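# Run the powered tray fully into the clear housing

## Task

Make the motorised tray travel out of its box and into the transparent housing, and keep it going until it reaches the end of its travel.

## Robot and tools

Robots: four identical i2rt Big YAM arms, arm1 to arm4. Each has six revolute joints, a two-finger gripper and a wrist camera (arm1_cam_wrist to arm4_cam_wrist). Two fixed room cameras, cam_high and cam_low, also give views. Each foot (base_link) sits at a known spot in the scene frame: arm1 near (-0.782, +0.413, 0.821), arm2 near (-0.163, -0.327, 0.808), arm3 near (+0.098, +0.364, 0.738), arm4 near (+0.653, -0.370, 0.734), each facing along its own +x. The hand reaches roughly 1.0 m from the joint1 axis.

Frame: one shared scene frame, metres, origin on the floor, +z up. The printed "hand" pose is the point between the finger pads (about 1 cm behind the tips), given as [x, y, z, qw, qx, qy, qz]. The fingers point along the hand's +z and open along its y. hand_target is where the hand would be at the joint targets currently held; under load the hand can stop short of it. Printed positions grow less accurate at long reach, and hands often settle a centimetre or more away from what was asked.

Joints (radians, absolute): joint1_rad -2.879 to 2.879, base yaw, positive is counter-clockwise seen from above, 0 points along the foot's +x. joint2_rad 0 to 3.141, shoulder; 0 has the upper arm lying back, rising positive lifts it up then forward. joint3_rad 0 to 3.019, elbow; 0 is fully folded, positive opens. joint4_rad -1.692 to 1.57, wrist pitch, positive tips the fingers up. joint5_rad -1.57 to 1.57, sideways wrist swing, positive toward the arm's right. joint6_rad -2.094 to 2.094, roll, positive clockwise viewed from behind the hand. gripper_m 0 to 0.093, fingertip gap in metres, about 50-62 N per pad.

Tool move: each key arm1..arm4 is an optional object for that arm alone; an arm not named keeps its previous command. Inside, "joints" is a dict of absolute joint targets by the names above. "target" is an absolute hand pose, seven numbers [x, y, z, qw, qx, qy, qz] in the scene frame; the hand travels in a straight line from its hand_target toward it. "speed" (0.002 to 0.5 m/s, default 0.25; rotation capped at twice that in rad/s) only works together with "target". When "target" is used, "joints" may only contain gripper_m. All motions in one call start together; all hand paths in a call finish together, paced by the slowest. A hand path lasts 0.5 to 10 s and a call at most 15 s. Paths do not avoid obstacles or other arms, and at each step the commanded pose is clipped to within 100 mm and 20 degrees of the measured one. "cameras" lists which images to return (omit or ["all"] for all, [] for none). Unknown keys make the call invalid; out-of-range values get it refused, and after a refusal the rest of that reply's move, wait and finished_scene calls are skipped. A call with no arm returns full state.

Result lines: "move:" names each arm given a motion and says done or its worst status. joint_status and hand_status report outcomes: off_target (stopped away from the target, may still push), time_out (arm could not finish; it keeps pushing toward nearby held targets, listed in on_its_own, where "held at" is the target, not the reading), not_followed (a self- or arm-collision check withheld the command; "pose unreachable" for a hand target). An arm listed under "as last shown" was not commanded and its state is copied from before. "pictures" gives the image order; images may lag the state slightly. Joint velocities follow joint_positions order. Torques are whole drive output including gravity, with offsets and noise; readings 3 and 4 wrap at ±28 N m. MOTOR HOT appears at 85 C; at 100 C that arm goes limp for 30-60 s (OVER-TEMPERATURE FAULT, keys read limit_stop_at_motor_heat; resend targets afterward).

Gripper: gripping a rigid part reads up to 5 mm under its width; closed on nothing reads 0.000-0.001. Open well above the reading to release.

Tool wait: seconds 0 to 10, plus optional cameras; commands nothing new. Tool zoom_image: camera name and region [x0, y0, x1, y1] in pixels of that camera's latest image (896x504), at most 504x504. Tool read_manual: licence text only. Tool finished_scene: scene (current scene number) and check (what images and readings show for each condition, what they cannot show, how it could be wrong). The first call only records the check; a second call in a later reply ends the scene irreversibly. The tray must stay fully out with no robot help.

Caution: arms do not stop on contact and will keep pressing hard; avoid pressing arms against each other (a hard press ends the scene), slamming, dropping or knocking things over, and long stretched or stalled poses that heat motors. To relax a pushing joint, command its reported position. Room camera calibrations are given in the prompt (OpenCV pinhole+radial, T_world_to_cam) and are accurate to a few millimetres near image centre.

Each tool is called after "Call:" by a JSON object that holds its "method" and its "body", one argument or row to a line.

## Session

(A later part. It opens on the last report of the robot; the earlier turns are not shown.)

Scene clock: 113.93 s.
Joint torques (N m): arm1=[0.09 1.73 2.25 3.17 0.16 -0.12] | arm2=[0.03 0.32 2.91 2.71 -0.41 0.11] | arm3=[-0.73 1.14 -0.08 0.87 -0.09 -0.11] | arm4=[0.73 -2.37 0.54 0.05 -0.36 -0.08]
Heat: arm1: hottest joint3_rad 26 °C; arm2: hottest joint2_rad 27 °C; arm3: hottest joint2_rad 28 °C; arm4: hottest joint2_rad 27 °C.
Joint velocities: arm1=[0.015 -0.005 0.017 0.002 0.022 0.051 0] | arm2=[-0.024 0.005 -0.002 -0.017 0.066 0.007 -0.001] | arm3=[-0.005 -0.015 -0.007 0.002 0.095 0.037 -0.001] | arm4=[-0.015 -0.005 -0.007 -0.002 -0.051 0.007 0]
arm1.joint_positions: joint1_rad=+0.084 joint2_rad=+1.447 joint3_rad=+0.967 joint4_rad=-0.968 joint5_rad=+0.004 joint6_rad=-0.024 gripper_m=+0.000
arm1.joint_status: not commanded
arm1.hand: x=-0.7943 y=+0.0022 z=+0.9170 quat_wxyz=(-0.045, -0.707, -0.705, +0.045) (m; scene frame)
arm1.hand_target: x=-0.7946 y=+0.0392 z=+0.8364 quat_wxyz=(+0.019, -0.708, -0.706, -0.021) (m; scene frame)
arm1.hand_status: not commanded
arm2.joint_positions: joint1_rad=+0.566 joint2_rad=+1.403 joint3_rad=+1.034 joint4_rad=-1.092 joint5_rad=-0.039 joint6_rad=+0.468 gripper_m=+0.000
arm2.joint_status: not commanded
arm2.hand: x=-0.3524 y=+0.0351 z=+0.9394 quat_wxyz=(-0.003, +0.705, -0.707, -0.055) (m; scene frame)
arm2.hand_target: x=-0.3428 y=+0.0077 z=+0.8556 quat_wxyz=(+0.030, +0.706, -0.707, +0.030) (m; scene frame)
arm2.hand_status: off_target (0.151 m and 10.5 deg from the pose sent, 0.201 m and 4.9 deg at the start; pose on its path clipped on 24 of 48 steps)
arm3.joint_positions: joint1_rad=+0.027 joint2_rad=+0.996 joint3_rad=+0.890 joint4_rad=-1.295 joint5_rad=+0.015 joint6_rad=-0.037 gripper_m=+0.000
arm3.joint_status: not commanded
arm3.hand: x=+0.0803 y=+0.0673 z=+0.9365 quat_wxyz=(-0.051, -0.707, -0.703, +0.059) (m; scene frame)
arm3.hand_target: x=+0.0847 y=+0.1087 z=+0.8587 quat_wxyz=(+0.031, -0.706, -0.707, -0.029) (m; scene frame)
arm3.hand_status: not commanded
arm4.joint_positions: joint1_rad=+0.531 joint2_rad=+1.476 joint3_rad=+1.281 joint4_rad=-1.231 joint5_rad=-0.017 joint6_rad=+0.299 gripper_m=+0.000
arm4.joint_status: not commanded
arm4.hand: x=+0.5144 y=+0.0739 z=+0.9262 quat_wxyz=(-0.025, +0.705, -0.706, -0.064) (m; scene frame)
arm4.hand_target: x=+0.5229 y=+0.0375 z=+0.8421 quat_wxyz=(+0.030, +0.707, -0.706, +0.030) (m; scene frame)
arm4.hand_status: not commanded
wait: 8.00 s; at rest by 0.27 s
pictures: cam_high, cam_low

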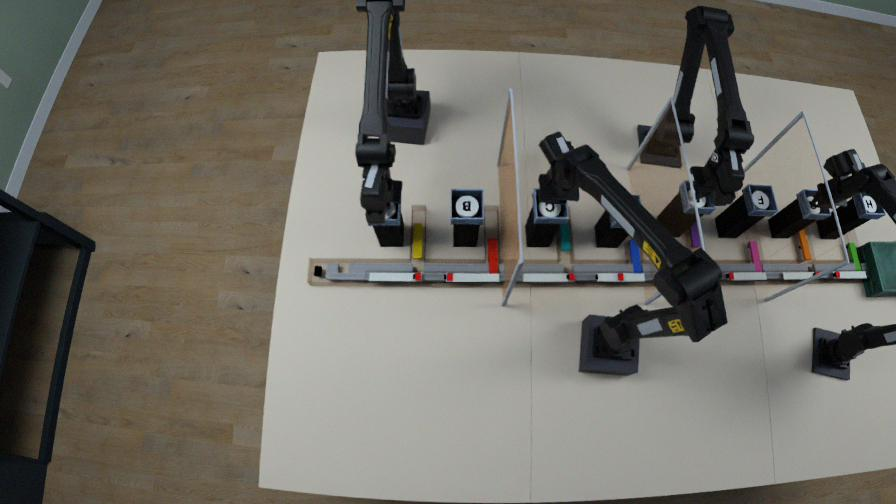

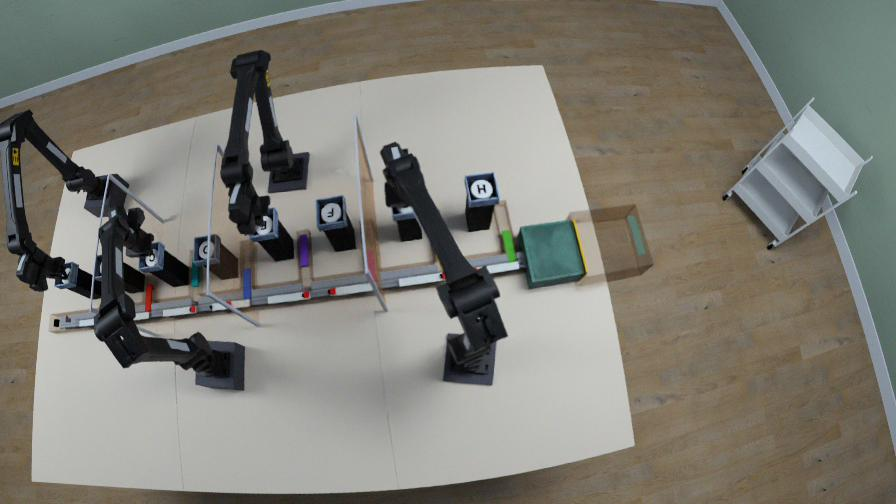

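Call:
{"method": "wait", "body": {
  "seconds": 10,
  "cameras": []
}}

Call:
{"method": "wait", "body": {
  "seconds": 10,
  "cameras": ["cam_high", "cam_low"]
}}

Call:
{"method": "zoom_image", "body": {
  "camera": "cam_low",
  "region": [230, 180, 450, 310]
}}

Call:
{"method": "zoom_image", "body": {
  "camera": "cam_high",
  "region": [500, 180, 720, 310]
}}

Call:
{"method": "zoom_image", "body": {
  "camera": "cam_high",
  "region": [300, 180, 520, 310]
}}

Call:
{"method": "zoom_image", "body": {
  "camera": "cam_high",
  "region": [676, 180, 896, 310]
}}

Scene clock: 124.60 s.
Joint torques (N m): arm1=[-0.03 1.44 2.21 3.19 0.16 -0.12] | arm2=[0.03 0.03 2.99 2.66 -0.37 0.11] | arm3=[-0.79 1.14 -0.05 0.9 -0.1 -0.1] | arm4=[0.73 -2.43 0.53 0.02 -0.36 -0.08]
Heat: arm1: hottest joint3_rad 26 °C; arm2: hottest joint2_rad 27 °C; arm3: hottest joint2_rad 28 °C; arm4: hottest joint2_rad 27 °C.
Joint velocities: arm1=[0.005 -0.015 -0.012 0.012 0.007 0.037 0] | arm2=[-0.005 -0.005 -0.007 -0.012 0.051 0.066 -0.001] | arm3=[-0.005 0.015 -0.002 -0.017 -0.007 0.022 -0.001] | arm4=[-0.005 -0.005 0.007 -0.007 0.022 -0.037 0]
arm1.joint_positions: joint1_rad=+0.084 joint2_rad=+1.447 joint3_rad=+0.967 joint4_rad=-0.968 joint5_rad=+0.004 joint6_rad=-0.024 gripper_m=+0.000
arm1.joint_status: not commanded
arm1.hand: x=-0.7943 y=+0.0022 z=+0.9170 quat_wxyz=(-0.045, -0.707, -0.705, +0.045) (m; scene frame)
arm1.hand_target: x=-0.7946 y=+0.0392 z=+0.8364 quat_wxyz=(+0.019, -0.708, -0.706, -0.021) (m; scene frame)
arm1.hand_status: not commanded
arm2.joint_positions: joint1_rad=+0.566 joint2_rad=+1.403 joint3_rad=+1.034 joint4_rad=-1.092 joint5_rad=-0.039 joint6_rad=+0.468 gripper_m=+0.000
arm2.joint_status: not commanded
arm2.hand: x=-0.3524 y=+0.0351 z=+0.9394 quat_wxyz=(-0.003, +0.705, -0.707, -0.055) (m; scene frame)
arm2.hand_target: x=-0.3428 y=+0.0077 z=+0.8556 quat_wxyz=(+0.030, +0.706, -0.707, +0.030) (m; scene frame)
arm2.hand_status: off_target (0.151 m and 10.5 deg from the pose sent, 0.201 m and 4.9 deg at the start; pose on its path clipped on 24 of 48 steps)
arm3.joint_positions: joint1_rad=+0.027 joint2_rad=+0.996 joint3_rad=+0.890 joint4_rad=-1.295 joint5_rad=+0.015 joint6_rad=-0.037 gripper_m=+0.000
arm3.joint_status: not commanded
arm3.hand: x=+0.0803 y=+0.0673 z=+0.9365 quat_wxyz=(-0.051, -0.707, -0.703, +0.059) (m; scene frame)
arm3.hand_target: x=+0.0847 y=+0.1087 z=+0.8587 quat_wxyz=(+0.031, -0.706, -0.707, -0.029) (m; scene frame)
arm3.hand_status: not commanded
arm4.joint_positions: joint1_rad=+0.531 joint2_rad=+1.476 joint3_rad=+1.281 joint4_rad=-1.231 joint5_rad=-0.017 joint6_rad=+0.299 gripper_m=+0.000
arm4.joint_status: not commanded
arm4.hand: x=+0.5144 y=+0.0739 z=+0.9262 quat_wxyz=(-0.025, +0.705, -0.706, -0.064) (m; scene frame)
arm4.hand_target: x=+0.5229 y=+0.0375 z=+0.8421 quat_wxyz=(+0.030, +0.707, -0.706, +0.030) (m; scene frame)
arm4.hand_status: not commanded
wait: 10.00 s; at rest from the start
pictures: none
No camera images: "cameras" was empty.

Scene clock: 134.60 s.
Joint torques (N m): arm1=[0.15 1.61 2.25 3.18 0.15 -0.12] | arm2=[-0.44 -0.15 2.89 2.54 -0.36 0.12] | arm3=[-0.79 1.2 -0.03 0.91 -0.09 -0.1] | arm4=[0.67 -2.37 0.54 0.02 -0.36 -0.08]
Heat: arm1: hottest joint3_rad 26 °C; arm2: hottest joint2_rad 27 °C; arm3: hottest joint2_rad 28 °C; arm4: hottest joint2_rad 27 °C.
Joint velocities: arm1=[-0.015 -0.005 -0.012 -0.012 -0.022 -0.007 -0.001] | arm2=[0.005 -0.005 -0.017 -0.017 0.022 -0.066 0] | arm3=[-0.005 0.005 -0.007 -0.007 -0.022 -0.081 -0.001] | arm4=[-0.005 -0.005 -0.017 -0.022 -0.095 0.022 0]
arm1.joint_positions: joint1_rad=+0.084 joint2_rad=+1.447 joint3_rad=+0.967 joint4_rad=-0.968 joint5_rad=+0.004 joint6_rad=-0.024 gripper_m=+0.000
arm1.joint_status: not commanded
arm1.hand: x=-0.7943 y=+0.0022 z=+0.9170 quat_wxyz=(-0.045, -0.707, -0.705, +0.045) (m; scene frame)
arm1.hand_target: x=-0.7946 y=+0.0392 z=+0.8364 quat_wxyz=(+0.019, -0.708, -0.706, -0.021) (m; scene frame)
arm1.hand_status: not commanded
arm2.joint_positions: joint1_rad=+0.566 joint2_rad=+1.403 joint3_rad=+1.034 joint4_rad=-1.092 joint5_rad=-0.039 joint6_rad=+0.468 gripper_m=+0.000
arm2.joint_status: not commanded
arm2.hand: x=-0.3524 y=+0.0351 z=+0.9394 quat_wxyz=(-0.003, +0.705, -0.707, -0.055) (m; scene frame)
arm2.hand_target: x=-0.3428 y=+0.0077 z=+0.8556 quat_wxyz=(+0.030, +0.706, -0.707, +0.030) (m; scene frame)
arm2.hand_status: off_target (0.151 m and 10.5 deg from the pose sent, 0.201 m and 4.9 deg at the start; pose on its path clipped on 24 of 48 steps)
arm3.joint_positions: joint1_rad=+0.027 joint2_rad=+0.996 joint3_rad=+0.890 joint4_rad=-1.295 joint5_rad=+0.015 joint6_rad=-0.037 gripper_m=+0.000
arm3.joint_status: not commanded
arm3.hand: x=+0.0803 y=+0.0673 z=+0.9365 quat_wxyz=(-0.051, -0.707, -0.703, +0.059) (m; scene frame)
arm3.hand_target: x=+0.0847 y=+0.1087 z=+0.8587 quat_wxyz=(+0.031, -0.706, -0.707, -0.029) (m; scene frame)
arm3.hand_status: not commanded
arm4.joint_positions: joint1_rad=+0.531 joint2_rad=+1.476 joint3_rad=+1.281 joint4_rad=-1.231 joint5_rad=-0.017 joint6_rad=+0.299 gripper_m=+0.000
arm4.joint_status: not commanded
arm4.hand: x=+0.5144 y=+0.0739 z=+0.9262 quat_wxyz=(-0.025, +0.705, -0.706, -0.064) (m; scene frame)
arm4.hand_target: x=+0.5229 y=+0.0375 z=+0.8421 quat_wxyz=(+0.030, +0.707, -0.706, +0.030) (m; scene frame)
arm4.hand_status: not commanded
wait: 10.00 s; at rest by 0.27 s
pictures: cam_high, cam_low

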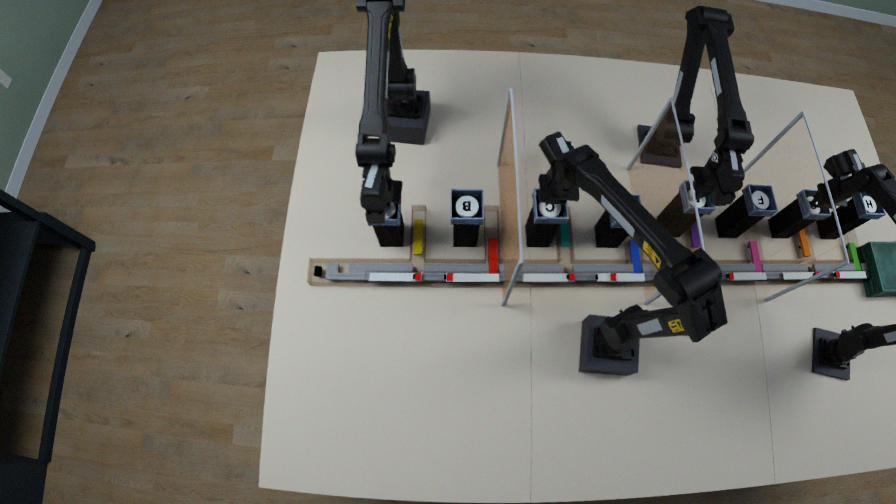

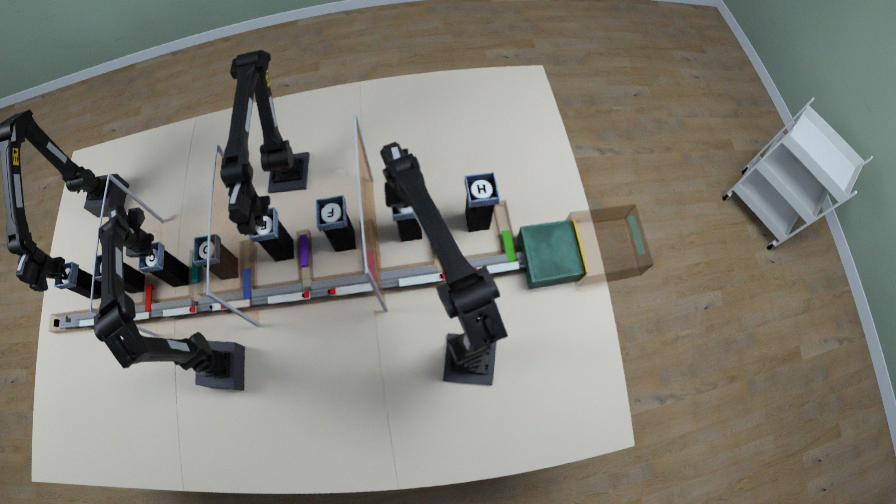

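Scaled by 2.291 from the camera's 896x504 image, which has a finer 1280x720 frame.

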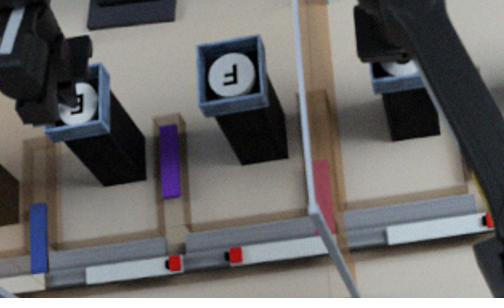

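Scaled by 2.291 from the camera's 896x504 image, which has a finer 1280x720 frame.

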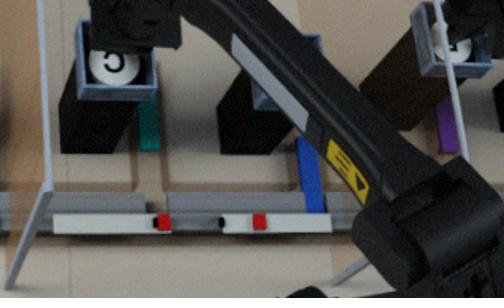

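Scaled by 2.291 from the camera's 896x504 image, which has a finer 1280x720 frame.

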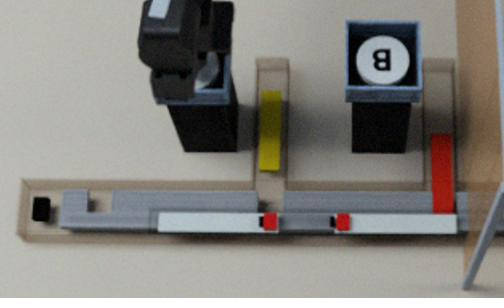

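Scaled by 2.291 from the camera's 896x504 image, which has a finer 1280x720 frame.

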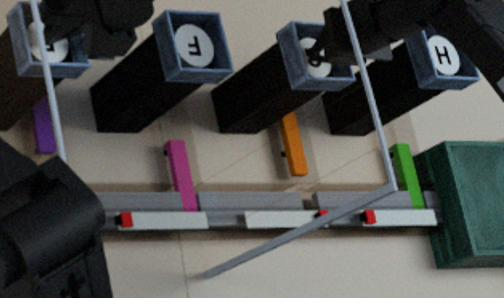

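Call:
{"method": "wait", "body": {
  "seconds": 10,
  "cameras": []
}}

Call:
{"method": "wait", "body": {
  "seconds": 10,
  "cameras": ["cam_high", "cam_low"]
}}

Call:
{"method": "zoom_image", "body": {
  "camera": "cam_high",
  "region": [500, 180, 720, 310]
}}

Call:
{"method": "zoom_image", "body": {
  "camera": "cam_high",
  "region": [300, 180, 520, 310]
}}

Call:
{"method": "zoom_image", "body": {
  "camera": "cam_high",
  "region": [676, 180, 896, 310]
}}

Scene clock: 144.83 s.
Joint torques (N m): arm1=[-0.03 1.49 2.24 3.17 0.17 -0.11] | arm2=[0.09 -0.21 2.86 2.66 -0.36 0.13] | arm3=[-0.85 1.2 -0.03 0.88 -0.09 -0.1] | arm4=[0.73 -2.43 0.55 0.03 -0.37 -0.08]
Heat: arm1: hottest joint3_rad 26 °C; arm2: hottest joint2_rad 27 °C; arm3: hottest joint2_rad 28 °C; arm4: hottest joint2_rad 27 °C.
Joint velocities: arm1=[0.005 0.024 0.002 -0.012 0.007 0.037 0] | arm2=[-0.005 0.015 -0.017 -0.027 -0.066 -0.037 0] | arm3=[0.015 -0.015 -0.007 0.007 0.066 -0.066 0] | arm4=[0.005 -0.005 0.012 -0.012 0.066 -0.022 0]
arm1.joint_positions: joint1_rad=+0.084 joint2_rad=+1.447 joint3_rad=+0.967 joint4_rad=-0.968 joint5_rad=+0.004 joint6_rad=-0.024 gripper_m=+0.000
arm1.joint_status: not commanded
arm1.hand: x=-0.7943 y=+0.0022 z=+0.9170 quat_wxyz=(-0.045, -0.707, -0.705, +0.045) (m; scene frame)
arm1.hand_target: x=-0.7946 y=+0.0392 z=+0.8364 quat_wxyz=(+0.019, -0.708, -0.706, -0.021) (m; scene frame)
arm1.hand_status: not commanded
arm2.joint_positions: joint1_rad=+0.566 joint2_rad=+1.403 joint3_rad=+1.034 joint4_rad=-1.092 joint5_rad=-0.039 joint6_rad=+0.468 gripper_m=+0.000
arm2.joint_status: not commanded
arm2.hand: x=-0.3524 y=+0.0351 z=+0.9394 quat_wxyz=(-0.003, +0.705, -0.707, -0.055) (m; scene frame)
arm2.hand_target: x=-0.3428 y=+0.0077 z=+0.8556 quat_wxyz=(+0.030, +0.706, -0.707, +0.030) (m; scene frame)
arm2.hand_status: off_target (0.151 m and 10.5 deg from the pose sent, 0.201 m and 4.9 deg at the start; pose on its path clipped on 24 of 48 steps)
arm3.joint_positions: joint1_rad=+0.027 joint2_rad=+0.996 joint3_rad=+0.890 joint4_rad=-1.295 joint5_rad=+0.015 joint6_rad=-0.037 gripper_m=+0.000
arm3.joint_status: not commanded
arm3.hand: x=+0.0803 y=+0.0673 z=+0.9365 quat_wxyz=(-0.051, -0.707, -0.703, +0.059) (m; scene frame)
arm3.hand_target: x=+0.0847 y=+0.1087 z=+0.8587 quat_wxyz=(+0.031, -0.706, -0.707, -0.029) (m; scene frame)
arm3.hand_status: not commanded
arm4.joint_positions: joint1_rad=+0.531 joint2_rad=+1.476 joint3_rad=+1.281 joint4_rad=-1.231 joint5_rad=-0.017 joint6_rad=+0.299 gripper_m=+0.000
arm4.joint_status: not commanded
arm4.hand: x=+0.5144 y=+0.0739 z=+0.9262 quat_wxyz=(-0.025, +0.705, -0.706, -0.064) (m; scene frame)
arm4.hand_target: x=+0.5229 y=+0.0375 z=+0.8421 quat_wxyz=(+0.030, +0.707, -0.706, +0.030) (m; scene frame)
arm4.hand_status: not commanded
wait: 10.00 s; at rest by 0.03 s
pictures: none
No camera images: "cameras" was empty.

Scene clock: 154.83 s.
Joint torques (N m): arm1=[0.15 1.61 2.22 3.21 0.16 -0.12] | arm2=[0.15 0.44 2.86 2.59 -0.4 0.09] | arm3=[-0.79 1.2 -0.06 0.88 -0.1 -0.11] | arm4=[0.73 -2.37 0.54 0.02 -0.36 -0.08]
Heat: arm1: hottest joint6_rad 26 °C; arm2: hottest joint2_rad 27 °C; arm3: hottest joint2_rad 28 °C; arm4: hottest joint2_rad 27 °C.
Joint velocities: arm1=[0.005 -0.015 -0.002 0.007 0.037 0.022 0] | arm2=[-0.024 0.005 -0.012 -0.002 -0.022 -0.007 0.001] | arm3=[-0.005 -0.005 0.007 -0.007 -0.007 -0.007 0] | arm4=[-0.024 -0.015 0.002 -0.007 -0.022 -0.022 -0.001]
arm1.joint_positions: joint1_rad=+0.084 joint2_rad=+1.447 joint3_rad=+0.967 joint4_rad=-0.968 joint5_rad=+0.004 joint6_rad=-0.024 gripper_m=+0.000
arm1.joint_status: not commanded
arm1.hand: x=-0.7943 y=+0.0022 z=+0.9170 quat_wxyz=(-0.045, -0.707, -0.705, +0.045) (m; scene frame)
arm1.hand_target: x=-0.7946 y=+0.0392 z=+0.8364 quat_wxyz=(+0.019, -0.708, -0.706, -0.021) (m; scene frame)
arm1.hand_status: not commanded
arm2.joint_positions: joint1_rad=+0.566 joint2_rad=+1.403 joint3_rad=+1.034 joint4_rad=-1.092 joint5_rad=-0.039 joint6_rad=+0.468 gripper_m=+0.000
arm2.joint_status: not commanded
arm2.hand: x=-0.3524 y=+0.0351 z=+0.9394 quat_wxyz=(-0.003, +0.705, -0.707, -0.055) (m; scene frame)
arm2.hand_target: x=-0.3428 y=+0.0077 z=+0.8556 quat_wxyz=(+0.030, +0.706, -0.707, +0.030) (m; scene frame)
arm2.hand_status: off_target (0.151 m and 10.5 deg from the pose sent, 0.201 m and 4.9 deg at the start; pose on its path clipped on 24 of 48 steps)
arm3.joint_positions: joint1_rad=+0.027 joint2_rad=+0.996 joint3_rad=+0.890 joint4_rad=-1.295 joint5_rad=+0.015 joint6_rad=-0.037 gripper_m=+0.000
arm3.joint_status: not commanded
arm3.hand: x=+0.0803 y=+0.0673 z=+0.9365 quat_wxyz=(-0.051, -0.707, -0.703, +0.059) (m; scene frame)
arm3.hand_target: x=+0.0847 y=+0.1087 z=+0.8587 quat_wxyz=(+0.031, -0.706, -0.707, -0.029) (m; scene frame)
arm3.hand_status: not commanded
arm4.joint_positions: joint1_rad=+0.531 joint2_rad=+1.476 joint3_rad=+1.281 joint4_rad=-1.231 joint5_rad=-0.017 joint6_rad=+0.299 gripper_m=+0.000
arm4.joint_status: not commanded
arm4.hand: x=+0.5144 y=+0.0739 z=+0.9262 quat_wxyz=(-0.025, +0.705, -0.706, -0.064) (m; scene frame)
arm4.hand_target: x=+0.5229 y=+0.0375 z=+0.8421 quat_wxyz=(+0.030, +0.707, -0.706, +0.030) (m; scene frame)
arm4.hand_status: not commanded
wait: 10.00 s; at rest by 0.27 s
pictures: cam_high, cam_low

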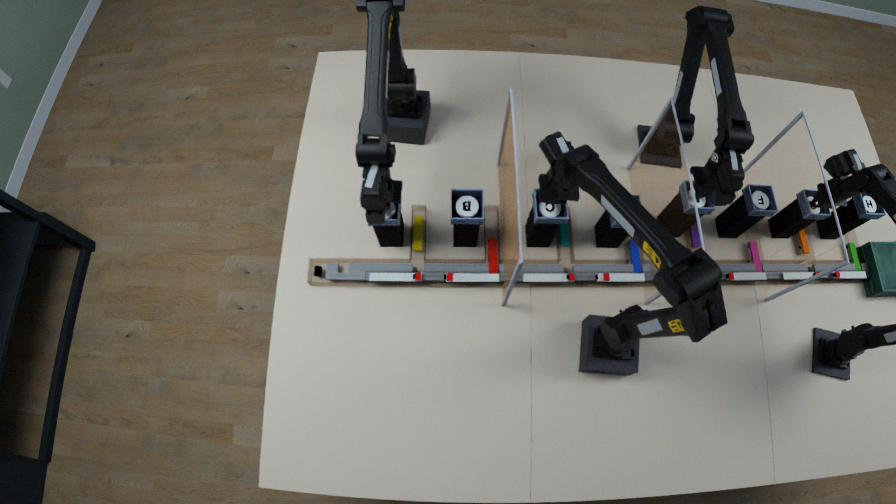

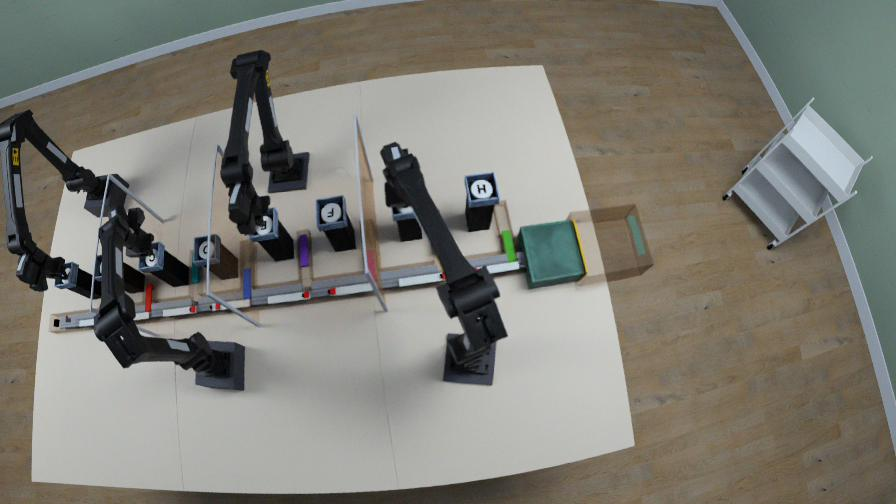

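Scaled by 2.291 from the camera's 896x504 image, which has a finer 1280x720 frame.

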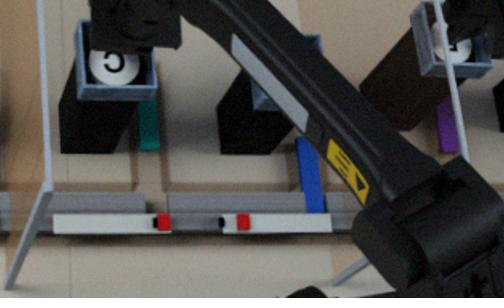

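Scaled by 2.291 from the camera's 896x504 image, which has a finer 1280x720 frame.

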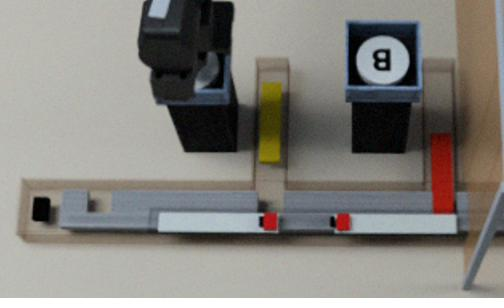

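Scaled by 2.291 from the camera's 896x504 image, which has a finer 1280x720 frame.

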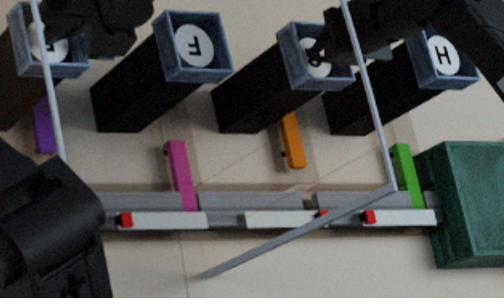

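Call:
{"method": "wait", "body": {
  "seconds": 10,
  "cameras": []
}}

Call:
{"method": "wait", "body": {
  "seconds": 10,
  "cameras": []
}}

Call:
{"method": "wait", "body": {
  "seconds": 10,
  "cameras": ["cam_high", "cam_low"]
}}

Call:
{"method": "zoom_image", "body": {
  "camera": "cam_high",
  "region": [500, 180, 720, 310]
}}

Call:
{"method": "zoom_image", "body": {
  "camera": "cam_high",
  "region": [300, 180, 520, 310]
}}

Call:
{"method": "zoom_image", "body": {
  "camera": "cam_high",
  "region": [676, 180, 896, 310]
}}

Scene clock: 165.10 s.
Joint torques (N m): arm1=[0.26 1.61 2.26 3.17 0.15 -0.12] | arm2=[-0.15 0.03 2.86 2.63 -0.41 0.13] | arm3=[-0.91 1.03 -0.06 0.9 -0.1 -0.11] | arm4=[0.73 -2.43 0.53 0.03 -0.36 -0.08]
Heat: arm1: hottest joint6_rad 26 °C; arm2: hottest joint2_rad 27 °C; arm3: hottest joint2_rad 28 °C; arm4: hottest joint2_rad 27 °C.
Joint velocities: arm1=[-0.005 -0.005 -0.007 0.022 0.051 -0.007 0] | arm2=[-0.005 -0.015 0.007 -0.002 -0.081 -0.007 0] | arm3=[-0.015 -0.005 -0.012 0.012 -0.007 -0.022 0] | arm4=[0.005 0.005 0.017 -0.002 -0.007 0.081 0.001]
arm1.joint_positions: joint1_rad=+0.084 joint2_rad=+1.447 joint3_rad=+0.967 joint4_rad=-0.968 joint5_rad=+0.004 joint6_rad=-0.024 gripper_m=+0.000
arm1.joint_status: not commanded
arm1.hand: x=-0.7943 y=+0.0022 z=+0.9170 quat_wxyz=(-0.045, -0.707, -0.705, +0.045) (m; scene frame)
arm1.hand_target: x=-0.7946 y=+0.0392 z=+0.8364 quat_wxyz=(+0.019, -0.708, -0.706, -0.021) (m; scene frame)
arm1.hand_status: not commanded
arm2.joint_positions: joint1_rad=+0.566 joint2_rad=+1.403 joint3_rad=+1.034 joint4_rad=-1.092 joint5_rad=-0.039 joint6_rad=+0.468 gripper_m=+0.000
arm2.joint_status: not commanded
arm2.hand: x=-0.3524 y=+0.0351 z=+0.9394 quat_wxyz=(-0.003, +0.705, -0.707, -0.055) (m; scene frame)
arm2.hand_target: x=-0.3428 y=+0.0077 z=+0.8556 quat_wxyz=(+0.030, +0.706, -0.707, +0.030) (m; scene frame)
arm2.hand_status: off_target (0.151 m and 10.5 deg from the pose sent, 0.201 m and 4.9 deg at the start; pose on its path clipped on 24 of 48 steps)
arm3.joint_positions: joint1_rad=+0.027 joint2_rad=+0.996 joint3_rad=+0.890 joint4_rad=-1.295 joint5_rad=+0.015 joint6_rad=-0.037 gripper_m=+0.000
arm3.joint_status: not commanded
arm3.hand: x=+0.0803 y=+0.0673 z=+0.9365 quat_wxyz=(-0.051, -0.707, -0.703, +0.059) (m; scene frame)
arm3.hand_target: x=+0.0847 y=+0.1087 z=+0.8587 quat_wxyz=(+0.031, -0.706, -0.707, -0.029) (m; scene frame)
arm3.hand_status: not commanded
arm4.joint_positions: joint1_rad=+0.531 joint2_rad=+1.476 joint3_rad=+1.281 joint4_rad=-1.231 joint5_rad=-0.017 joint6_rad=+0.299 gripper_m=+0.000
arm4.joint_status: not commanded
arm4.hand: x=+0.5144 y=+0.0739 z=+0.9262 quat_wxyz=(-0.025, +0.705, -0.706, -0.064) (m; scene frame)
arm4.hand_target: x=+0.5229 y=+0.0375 z=+0.8421 quat_wxyz=(+0.030, +0.707, -0.706, +0.030) (m; scene frame)
arm4.hand_status: not commanded
wait: 10.00 s; at rest from the start
pictures: none
No camera images: "cameras" was empty.

Scene clock: 175.10 s.
Joint torques (N m): arm1=[0.21 1.49 2.22 3.17 0.16 -0.11] | arm2=[0.15 0.21 2.95 2.63 -0.4 0.13] | arm3=[-0.73 1.08 -0.02 0.91 -0.09 -0.1] | arm4=[0.73 -2.37 0.53 0.03 -0.36 -0.08]
Heat: arm1: hottest joint6_rad 26 °C; arm2: hottest joint2_rad 27 °C; arm3: hottest joint2_rad 27 °C; arm4: hottest joint2_rad 26 °C.
Joint velocities: arm1=[-0.024 -0.005 -0.007 -0.022 -0.007 0.066 0] | arm2=[-0.015 -0.005 -0.017 0.022 -0.081 -0.007 -0.001] | arm3=[-0.005 0.015 -0.002 0.007 -0.022 -0.022 0] | arm4=[-0.005 -0.005 -0.002 0.002 -0.007 0.022 0.002]
arm1.joint_positions: joint1_rad=+0.084 joint2_rad=+1.447 joint3_rad=+0.967 joint4_rad=-0.968 joint5_rad=+0.004 joint6_rad=-0.024 gripper_m=+0.000
arm1.joint_status: not commanded
arm1.hand: x=-0.7943 y=+0.0022 z=+0.9170 quat_wxyz=(-0.045, -0.707, -0.705, +0.045) (m; scene frame)
arm1.hand_target: x=-0.7946 y=+0.0392 z=+0.8364 quat_wxyz=(+0.019, -0.708, -0.706, -0.021) (m; scene frame)
arm1.hand_status: not commanded
arm2.joint_positions: joint1_rad=+0.566 joint2_rad=+1.403 joint3_rad=+1.034 joint4_rad=-1.092 joint5_rad=-0.039 joint6_rad=+0.468 gripper_m=+0.000
arm2.joint_status: not commanded
arm2.hand: x=-0.3524 y=+0.0351 z=+0.9394 quat_wxyz=(-0.003, +0.705, -0.707, -0.055) (m; scene frame)
arm2.hand_target: x=-0.3428 y=+0.0077 z=+0.8556 quat_wxyz=(+0.030, +0.706, -0.707, +0.030) (m; scene frame)
arm2.hand_status: off_target (0.151 m and 10.5 deg from the pose sent, 0.201 m and 4.9 deg at the start; pose on its path clipped on 24 of 48 steps)
arm3.joint_positions: joint1_rad=+0.027 joint2_rad=+0.996 joint3_rad=+0.890 joint4_rad=-1.295 joint5_rad=+0.015 joint6_rad=-0.037 gripper_m=+0.000
arm3.joint_status: not commanded
arm3.hand: x=+0.0803 y=+0.0673 z=+0.9365 quat_wxyz=(-0.051, -0.707, -0.703, +0.059) (m; scene frame)
arm3.hand_target: x=+0.0847 y=+0.1087 z=+0.8587 quat_wxyz=(+0.031, -0.706, -0.707, -0.029) (m; scene frame)
arm3.hand_status: not commanded
arm4.joint_positions: joint1_rad=+0.531 joint2_rad=+1.476 joint3_rad=+1.281 joint4_rad=-1.231 joint5_rad=-0.017 joint6_rad=+0.299 gripper_m=+0.000
arm4.joint_status: not commanded
arm4.hand: x=+0.5144 y=+0.0739 z=+0.9262 quat_wxyz=(-0.025, +0.705, -0.706, -0.064) (m; scene frame)
arm4.hand_target: x=+0.5229 y=+0.0375 z=+0.8421 quat_wxyz=(+0.030, +0.707, -0.706, +0.030) (m; scene frame)
arm4.hand_status: not commanded
wait: 10.00 s; at rest by 0.27 s
pictures: none
No camera images: "cameras" was empty.

Scene clock: 185.10 s.
Joint torques (N m): arm1=[0.15 1.61 2.24 3.17 0.17 -0.12] | arm2=[-0.09 0.38 2.88 2.5 -0.39 0.13] | arm3=[-0.73 1.08 -0.01 0.9 -0.09 -0.11] | arm4=[0.73 -2.37 0.53 0.03 -0.36 -0.08]
Heat: arm1: hottest joint6_rad 26 °C; arm2: hottest joint2_rad 27 °C; arm3: hottest joint2_rad 27 °C; arm4: hottest joint2_rad 26 °C.
Joint velocities: arm1=[-0.015 -0.005 0.002 0.027 0.037 0.037 0.001] | arm2=[0.015 -0.005 -0.002 -0.007 0.022 -0.022 0] | arm3=[-0.005 -0.015 0.002 0.012 -0.051 0.066 -0.001] | arm4=[-0.005 0.015 -0.012 -0.007 -0.066 -0.037 0]
arm1.joint_positions: joint1_rad=+0.084 joint2_rad=+1.447 joint3_rad=+0.967 joint4_rad=-0.968 joint5_rad=+0.004 joint6_rad=-0.024 gripper_m=+0.000
arm1.joint_status: not commanded
arm1.hand: x=-0.7943 y=+0.0022 z=+0.9170 quat_wxyz=(-0.045, -0.707, -0.705, +0.045) (m; scene frame)
arm1.hand_target: x=-0.7946 y=+0.0392 z=+0.8364 quat_wxyz=(+0.019, -0.708, -0.706, -0.021) (m; scene frame)
arm1.hand_status: not commanded
arm2.joint_positions: joint1_rad=+0.566 joint2_rad=+1.403 joint3_rad=+1.034 joint4_rad=-1.092 joint5_rad=-0.039 joint6_rad=+0.468 gripper_m=+0.000
arm2.joint_status: not commanded
arm2.hand: x=-0.3524 y=+0.0351 z=+0.9394 quat_wxyz=(-0.003, +0.705, -0.707, -0.055) (m; scene frame)
arm2.hand_target: x=-0.3428 y=+0.0077 z=+0.8556 quat_wxyz=(+0.030, +0.706, -0.707, +0.030) (m; scene frame)
arm2.hand_status: off_target (0.151 m and 10.5 deg from the pose sent, 0.201 m and 4.9 deg at the start; pose on its path clipped on 24 of 48 steps)
arm3.joint_positions: joint1_rad=+0.027 joint2_rad=+0.996 joint3_rad=+0.890 joint4_rad=-1.295 joint5_rad=+0.015 joint6_rad=-0.037 gripper_m=+0.000
arm3.joint_status: not commanded
arm3.hand: x=+0.0803 y=+0.0673 z=+0.9365 quat_wxyz=(-0.051, -0.707, -0.703, +0.059) (m; scene frame)
arm3.hand_target: x=+0.0847 y=+0.1087 z=+0.8587 quat_wxyz=(+0.031, -0.706, -0.707, -0.029) (m; scene frame)
arm3.hand_status: not commanded
arm4.joint_positions: joint1_rad=+0.531 joint2_rad=+1.476 joint3_rad=+1.281 joint4_rad=-1.231 joint5_rad=-0.017 joint6_rad=+0.299 gripper_m=+0.000
arm4.joint_status: not commanded
arm4.hand: x=+0.5144 y=+0.0739 z=+0.9262 quat_wxyz=(-0.025, +0.705, -0.706, -0.064) (m; scene frame)
arm4.hand_target: x=+0.5229 y=+0.0375 z=+0.8421 quat_wxyz=(+0.030, +0.707, -0.706, +0.030) (m; scene frame)
arm4.hand_status: not commanded
wait: 10.00 s; at rest by 0.27 s
pictures: cam_high, cam_low

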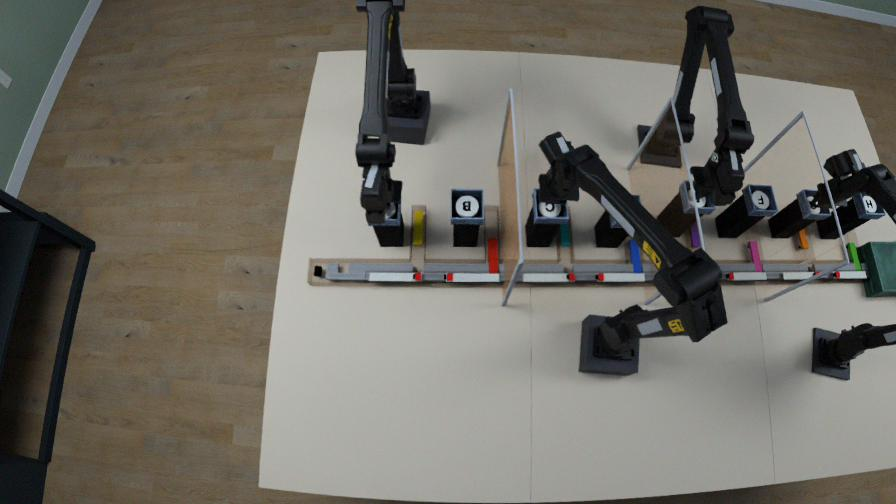

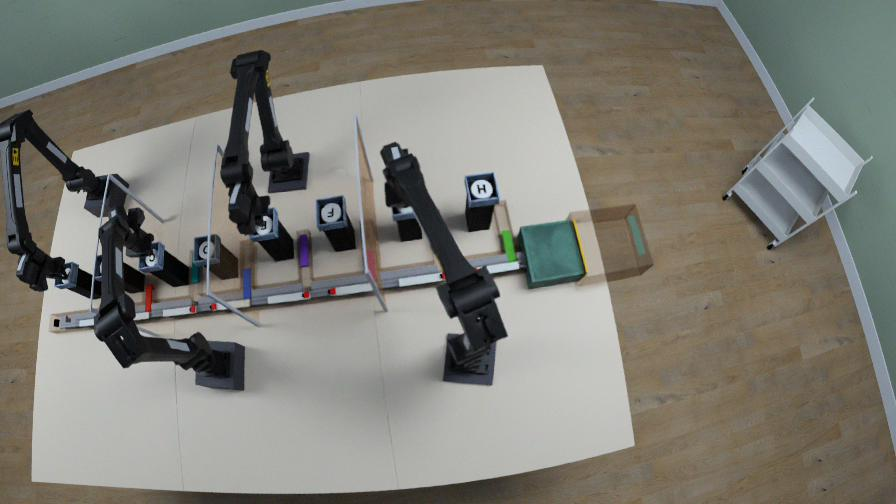

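Scaled by 2.291 from the camera's 896x504 image, which has a finer 1280x720 frame.

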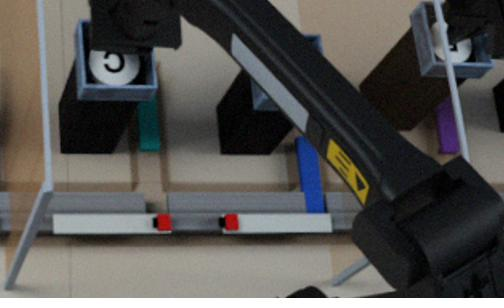

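Scaled by 2.291 from the camera's 896x504 image, which has a finer 1280x720 frame.

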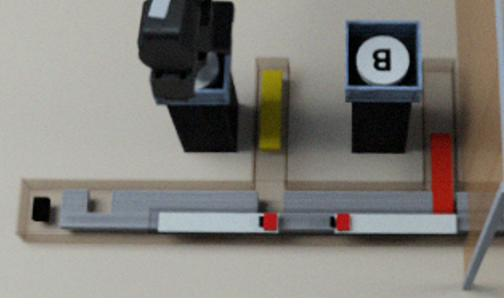

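Scaled by 2.291 from the camera's 896x504 image, which has a finer 1280x720 frame.

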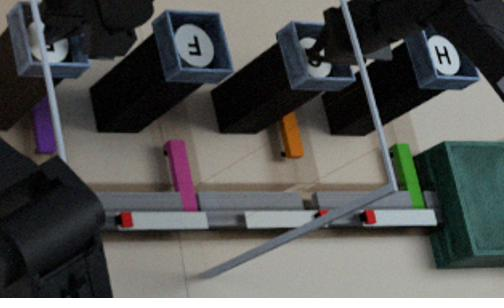

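Call:
{"method": "move", "body": {
  "arm1": {"target": [-0.794, 0.005, 1.015, 0, 0.7071, 0.7071, 0], "speed": 0.3},
  "arm2": {"target": [-0.350, 0.025, 1.01, 0, 0.7071, -0.7071, 0], "speed": 0.3},
  "arm3": {"target": [0.084, 0.065, 1.02, 0, 0.7071, 0.7071, 0], "speed": 0.3},
  "arm4": {"target": [0.521, 0.08, 1.015, 0, 0.7071, -0.7071, 0], "speed": 0.3},
  "cameras": []
}}

Call:
{"method": "move", "body": {
  "arm1": {"target": [-0.563, 0.003, 1.015, 0, 0.7071, 0.7071, 0], "speed": 0.3},
  "arm2": {"target": [-0.130, 0.03, 1.01, 0, 0.7071, -0.7071, 0], "speed": 0.3},
  "arm3": {"target": [0.309, 0.063, 1.02, 0, 0.7071, 0.7071, 0], "speed": 0.3},
  "arm4": {"target": [0.744, 0.10, 1.015, 0, 0.7071, -0.7071, 0], "speed": 0.3},
  "cameras": ["cam_high", "cam_low"]
}}

Call:
{"method": "zoom_image", "body": {
  "camera": "cam_low",
  "region": [230, 150, 450, 280]
}}

Call:
{"method": "zoom_image", "body": {
  "camera": "cam_low",
  "region": [400, 130, 620, 260]
}}

Call:
{"method": "zoom_image", "body": {
  "camera": "cam_high",
  "region": [400, 150, 620, 280]
}}

Scene clock: 187.33 s.
Joint torques (N m): arm1=[0.73 -9.11 11.58 0.43 0.13 -0.05] | arm2=[0.44 -13.86 13.42 -0.42 0.15 0.22] | arm3=[-0.21 -7.47 15.13 0.1 -0.19 -0.07] | arm4=[-0.03 -11.52 15.99 -0.47 0.05 -0.18]
Heat: arm1: hottest joint3_rad 26 °C; arm2: hottest joint2_rad 27 °C; arm3: hottest joint2_rad 27 °C; arm4: hottest joint2_rad 27 °C.
move: arm1 off_target; arm2 off_target; arm3 off_target; arm4 off_target
Joint velocities: arm1=[-0.005 -0.005 0.012 0.002 0.037 -0.037 0] | arm2=[-0.005 0.005 -0.012 -0.017 0.037 -0.022 0] | arm3=[-0.005 -0.005 -0.007 0.007 -0.022 0.007 -0.001] | arm4=[-0.015 -0.005 0.007 -0.002 -0.037 -0.022 0.001]
arm1.joint_positions: joint1_rad=+0.084 joint2_rad=+1.428 joint3_rad=+1.179 joint4_rad=-1.366 joint5_rad=+0.004 joint6_rad=-0.024 gripper_m=+0.000
arm1.joint_status: not commanded
arm1.hand: x=-0.7944 y=+0.0191 z=+0.9978 quat_wxyz=(+0.013, -0.708, -0.706, -0.016) (m; scene frame)
arm1.hand_target: x=-0.7940 y=+0.0042 z=+1.0150 quat_wxyz=(+0.000, -0.708, -0.706, -0.001) (m; scene frame)
arm1.hand_status: off_target (0.022 m and 2.3 deg from the pose sent, 0.098 m and 7.2 deg at the start)
arm2.joint_positions: joint1_rad=+0.568 joint2_rad=+1.400 joint3_rad=+1.178 joint4_rad=-1.384 joint5_rad=-0.014 joint6_rad=+0.471 gripper_m=+0.000
arm2.joint_status: not commanded
arm2.hand: x=-0.3404 y=+0.0187 z=+0.9923 quat_wxyz=(+0.008, +0.705, -0.709, +0.017) (m; scene frame)
arm2.hand_target: x=-0.3500 y=+0.0248 z=+1.0101 quat_wxyz=(+0.000, +0.707, -0.707, +0.000) (m; scene frame)
arm2.hand_status: off_target (0.021 m and 2.1 deg from the pose sent, 0.071 m and 6.3 deg at the start)
arm3.joint_positions: joint1_rad=+0.027 joint2_rad=+1.084 joint3_rad=+1.148 joint4_rad=-1.633 joint5_rad=+0.013 joint6_rad=-0.037 gripper_m=+0.000
arm3.joint_status: not commanded
arm3.hand: x=+0.0802 y=+0.0742 z=+1.0098 quat_wxyz=(+0.005, -0.709, -0.705, -0.004) (m; scene frame)
arm3.hand_target: x=+0.0839 y=+0.0641 z=+1.0204 quat_wxyz=(+0.000, -0.707, -0.707, +0.000) (m; scene frame)
arm3.hand_status: off_target (0.014 m and 0.8 deg from the pose sent, 0.084 m and 8.9 deg at the start)
arm4.joint_positions: joint1_rad=+0.527 joint2_rad=+1.536 joint3_rad=+1.535 joint4_rad=-1.604 joint5_rad=-0.002 joint6_rad=+0.297 gripper_m=+0.000
arm4.joint_status: not commanded
arm4.hand: x=+0.5221 y=+0.0626 z=+0.9947 quat_wxyz=(+0.011, +0.706, -0.708, +0.019) (m; scene frame)
arm4.hand_target: x=+0.5214 y=+0.0790 z=+1.0144 quat_wxyz=(-0.001, +0.708, -0.707, +0.000) (m; scene frame)
arm4.hand_status: off_target (0.027 m and 2.5 deg from the pose sent, 0.089 m and 7.8 deg at the start)
pictures: none
No camera images: "cameras" was empty.

Scene clock: 189.20 s.
Joint torques (N m): arm1=[0.26 -10.34 12.07 0.44 0.26 0] | arm2=[-1.73 -11.58 10.82 -0.34 -0.21 0.01] | arm3=[-0.91 -10.34 15.58 0.44 0.12 -0.06] | arm4=[0.73 -11.93 16.23 -0.43 -0.17 -0.16]
Heat: arm1: hottest joint3_rad 26 °C; arm2: hottest joint2_rad 27 °C; arm3: hottest joint2_rad 28 °C; arm4: hottest joint2_rad 27 °C.
move: arm1 off_target; arm2 done; arm3 off_target; arm4 off_target
Joint velocities: arm1=[-0.024 0.005 0.022 0.007 0.007 0.081 0] | arm2=[0.005 -0.015 0.007 -0.007 0.022 0.007 0] | arm3=[0.005 -0.005 0.002 -0.002 0.037 0.007 0] | arm4=[-0.005 -0.024 -0.017 -0.017 -0.007 0.007 -0.002]
arm1.joint_positions: joint1_rad=+0.604 joint2_rad=+1.567 joint3_rad=+1.337 joint4_rad=-1.391 joint5_rad=+0.010 joint6_rad=+0.480 gripper_m=+0.000
arm1.joint_status: not commanded
arm1.hand: x=-0.5725 y=+0.0181 z=+1.0009 quat_wxyz=(+0.021, -0.702, -0.712, -0.004) (m; scene frame)
arm1.hand_target: x=-0.5662 y=+0.0017 z=+1.0145 quat_wxyz=(+0.006, -0.707, -0.707, +0.003) (m; scene frame)
arm1.hand_status: off_target (0.023 m and 2.6 deg from the pose sent, 0.233 m and 2.3 deg at the start)
arm2.joint_positions: joint1_rad=+0.011 joint2_rad=+1.291 joint3_rad=+1.109 joint4_rad=-1.391 joint5_rad=-0.013 joint6_rad=-0.093 gripper_m=+0.000
arm2.joint_status: not commanded
arm2.hand: x=-0.1337 y=+0.0285 z=+1.0070 quat_wxyz=(+0.001, +0.708, -0.707, -0.002) (m; scene frame)
arm2.hand_target: x=-0.1304 y=+0.0273 z=+1.0102 quat_wxyz=(+0.004, +0.707, -0.707, -0.002) (m; scene frame)
arm2.hand_status: done (0.005 m and 0.2 deg from the pose sent, 0.211 m and 2.1 deg at the start)
arm3.joint_positions: joint1_rad=+0.692 joint2_rad=+1.271 joint3_rad=+1.286 joint4_rad=-1.612 joint5_rad=+0.030 joint6_rad=+0.622 gripper_m=+0.000
arm3.joint_status: not commanded
arm3.hand: x=+0.2948 y=+0.0723 z=+1.0092 quat_wxyz=(+0.016, -0.707, -0.707, +0.004) (m; scene frame)
arm3.hand_target: x=+0.3061 y=+0.0621 z=+1.0195 quat_wxyz=(+0.004, -0.707, -0.707, +0.008) (m; scene frame)
arm3.hand_status: off_target (0.020 m and 1.9 deg from the pose sent, 0.229 m and 0.8 deg at the start)
arm4.joint_positions: joint1_rad=+0.034 joint2_rad=+1.568 joint3_rad=+1.569 joint4_rad=-1.616 joint5_rad=+0.004 joint6_rad=-0.183 gripper_m=+0.000
arm4.joint_status: not commanded
arm4.hand: x=+0.7446 y=+0.0822 z=+0.9944 quat_wxyz=(+0.019, +0.701, -0.713, +0.018) (m; scene frame)
arm4.hand_target: x=+0.7457 y=+0.0989 z=+1.0146 quat_wxyz=(+0.000, +0.707, -0.707, +0.004) (m; scene frame)
arm4.hand_status: off_target (0.027 m and 3.1 deg from the pose sent, 0.226 m and 2.5 deg at the start)
pictures: cam_high, cam_low

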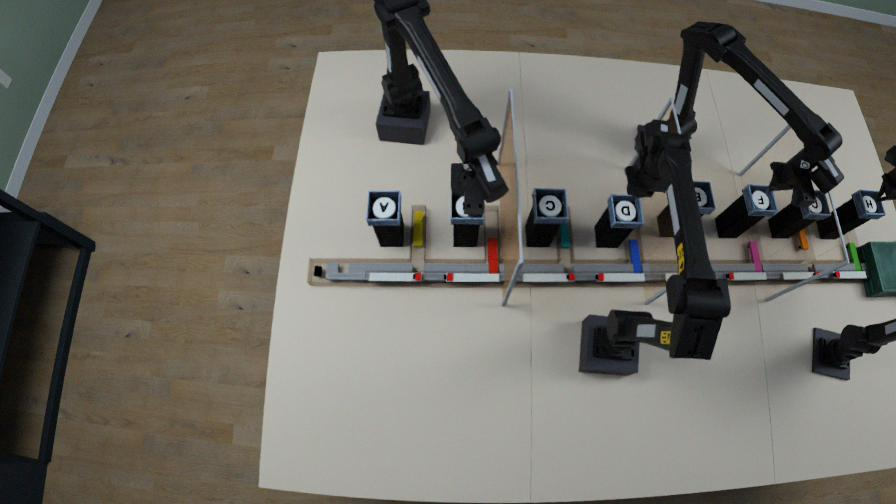

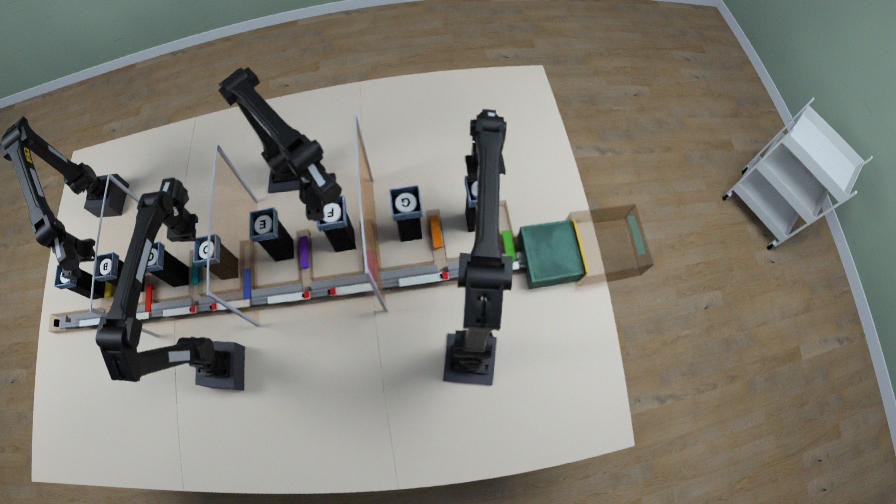

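Scaled by 2.291 from the camera's 896x504 image, which has a finer 1280x720 frame.

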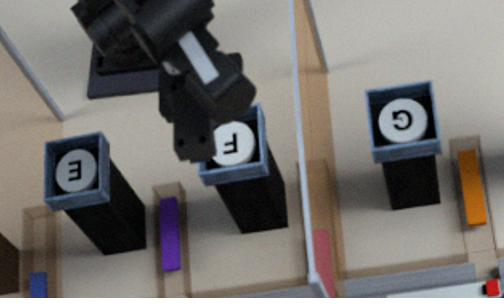

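Scaled by 2.291 from the camera's 896x504 image, which has a finer 1280x720 frame.

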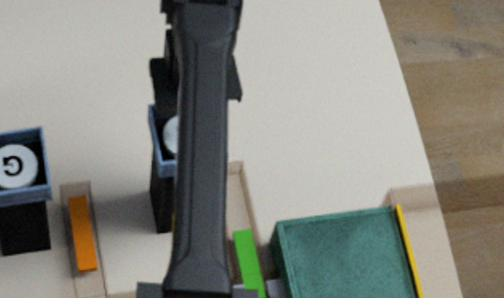

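Scaled by 2.291 from the camera's 896x504 image, which has a finer 1280x720 frame.

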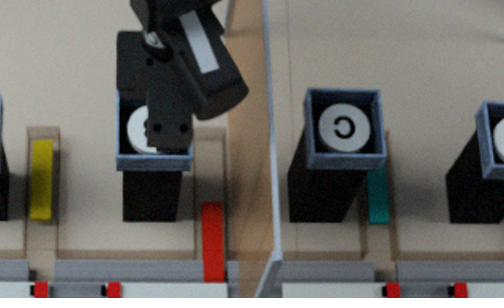

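Call:
{"method": "move", "body": {
  "arm1": {"target": [-0.572, 0.021, 0.79, -0.02, 0.7069, 0.7069, 0.02], "speed": 0.2},
  "arm2": {"target": [-0.130, -0.03, 0.79, 0.03, 0.7065, -0.7065, 0.03], "speed": 0.2},
  "arm3": {"target": [0.305, 0.085, 0.81, -0.03, 0.7065, 0.7065, 0.03], "speed": 0.2},
  "arm4": {"target": [0.740, 0.05, 0.81, 0.03, 0.7065, -0.7065, 0.03], "speed": 0.2},
  "cameras": ["cam_high", "cam_low"]
}}

Call:
{"method": "zoom_image", "body": {
  "camera": "cam_high",
  "region": [300, 180, 520, 310]
}}

Call:
{"method": "zoom_image", "body": {
  "camera": "cam_high",
  "region": [676, 180, 896, 310]
}}

Scene clock: 192.07 s.
Joint torques (N m): arm1=[0.09 -0.67 3.18 3.07 -0.14 -0.03] | arm2=[-1.2 2.14 -0.05 3.63 0.25 0.01] | arm3=[-0.97 0.09 2.14 2.25 -0.56 -0.14] | arm4=[0.56 -1.67 0.62 0.29 0.09 -0.18]
Heat: arm1: hottest joint3_rad 27 °C; arm2: hottest joint2_rad 27 °C; arm3: hottest joint2_rad 28 °C; arm4: hottest joint2_rad 27 °C.
move: arm1 off_target; arm2 off_target; arm3 off_target; arm4 off_target
Joint velocities: arm1=[-0.015 -0.005 0.007 -0.007 0.051 0.022 0] | arm2=[-0.034 -0.024 -0.002 -0.012 -0.051 0.051 -0.001] | arm3=[-0.005 -0.015 0.012 -0.002 0.022 -0.037 0.001] | arm4=[-0.005 -0.015 0.002 -0.007 0.007 -0.022 -0.001]
arm1.joint_positions: joint1_rad=+0.600 joint2_rad=+1.572 joint3_rad=+1.136 joint4_rad=-1.021 joint5_rad=-0.016 joint6_rad=+0.481 gripper_m=+0.000
arm1.joint_status: not commanded
arm1.hand: x=-0.5620 y=+0.0048 z=+0.9278 quat_wxyz=(-0.061, -0.702, -0.709, +0.008) (m; scene frame)
arm1.hand_target: x=-0.5763 y=+0.0305 z=+0.8429 quat_wxyz=(+0.020, -0.707, -0.707, -0.020) (m; scene frame)
arm1.hand_status: off_target (0.139 m and 9.8 deg from the pose sent, 0.211 m and 2.0 deg at the start; pose on its path clipped on 25 of 54 steps)
arm2.joint_positions: joint1_rad=+0.011 joint2_rad=+1.235 joint3_rad=+0.802 joint4_rad=-1.047 joint5_rad=-0.009 joint6_rad=-0.095 gripper_m=+0.000
arm2.joint_status: not commanded
arm2.hand: x=-0.1347 y=+0.0012 z=+0.9136 quat_wxyz=(-0.036, +0.708, -0.705, -0.030) (m; scene frame)
arm2.hand_target: x=-0.1344 y=-0.0409 z=+0.8373 quat_wxyz=(+0.031, +0.707, -0.706, +0.030) (m; scene frame)
arm2.hand_status: off_target (0.128 m and 10.2 deg from the pose sent, 0.225 m and 4.9 deg at the start; pose on its path clipped on 23 of 54 steps)
arm3.joint_positions: joint1_rad=+0.690 joint2_rad=+1.194 joint3_rad=+1.021 joint4_rad=-1.254 joint5_rad=-0.019 joint6_rad=+0.623 gripper_m=+0.000
arm3.joint_status: not commanded
arm3.hand: x=+0.3059 y=+0.0723 z=+0.9354 quat_wxyz=(-0.072, -0.706, -0.705, -0.006) (m; scene frame)
arm3.hand_target: x=+0.2939 y=+0.0965 z=+0.8520 quat_wxyz=(+0.030, -0.707, -0.706, -0.030) (m; scene frame)
arm3.hand_status: off_target (0.126 m and 12.0 deg from the pose sent, 0.200 m and 4.2 deg at the start; pose on its path clipped on 23 of 54 steps)
arm4.joint_positions: joint1_rad=+0.034 joint2_rad=+1.455 joint3_rad=+1.308 joint4_rad=-1.285 joint5_rad=+0.006 joint6_rad=-0.187 gripper_m=+0.000
arm4.joint_status: not commanded
arm4.hand: x=+0.7446 y=+0.0794 z=+0.9453 quat_wxyz=(-0.057, +0.701, -0.710, -0.032) (m; scene frame)
arm4.hand_target: x=+0.7393 y=+0.0482 z=+0.8592 quat_wxyz=(+0.030, +0.707, -0.706, +0.029) (m; scene frame)
arm4.hand_status: off_target (0.139 m and 12.3 deg from the pose sent, 0.187 m and 2.1 deg at the start; pose on its path clipped on 25 of 54 steps)
pictures: cam_high, cam_low

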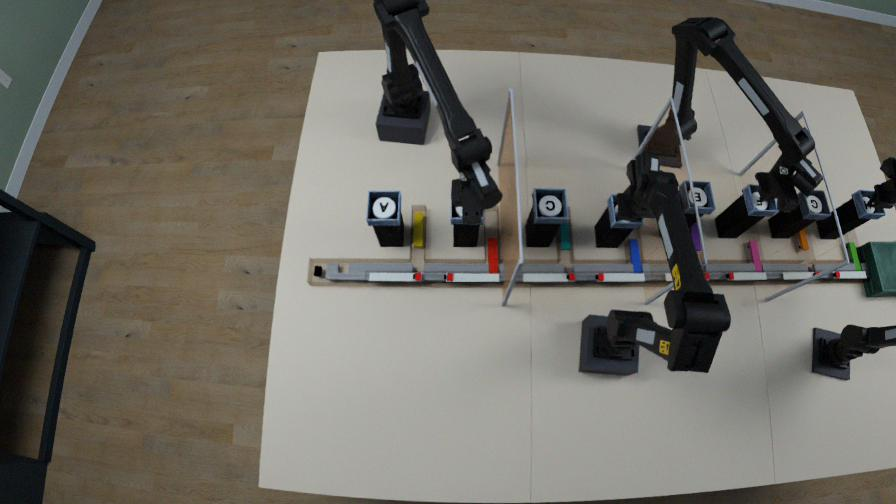

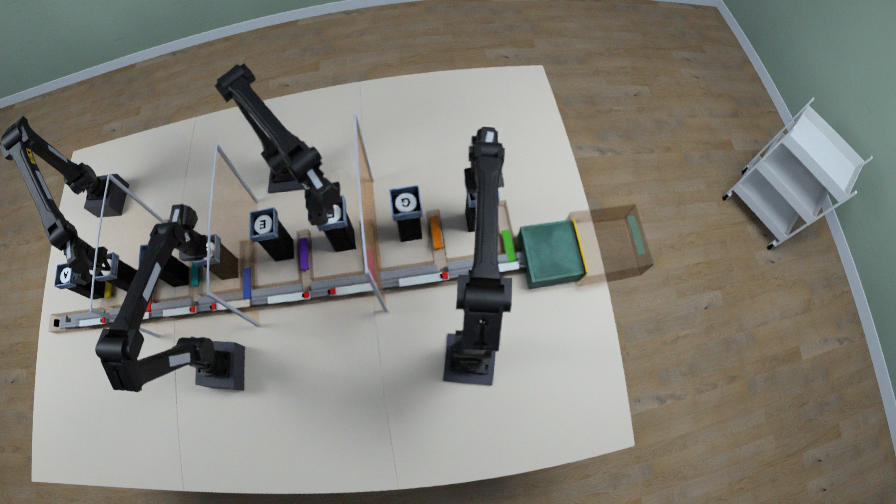

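Scaled by 2.291 from the camera's 896x504 image, which has a finer 1280x720 frame.

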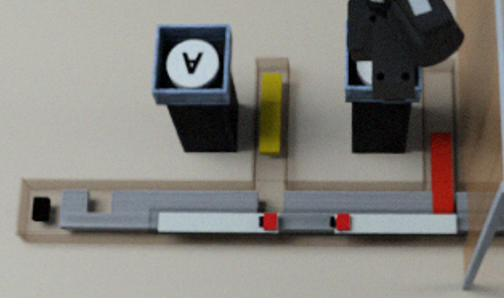

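Scaled by 2.291 from the camera's 896x504 image, which has a finer 1280x720 frame.

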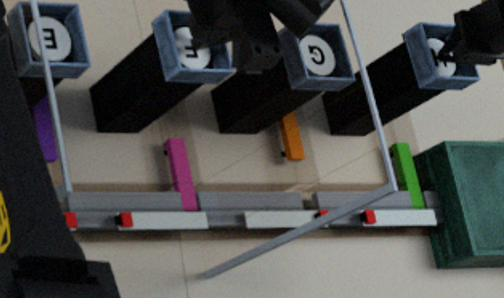

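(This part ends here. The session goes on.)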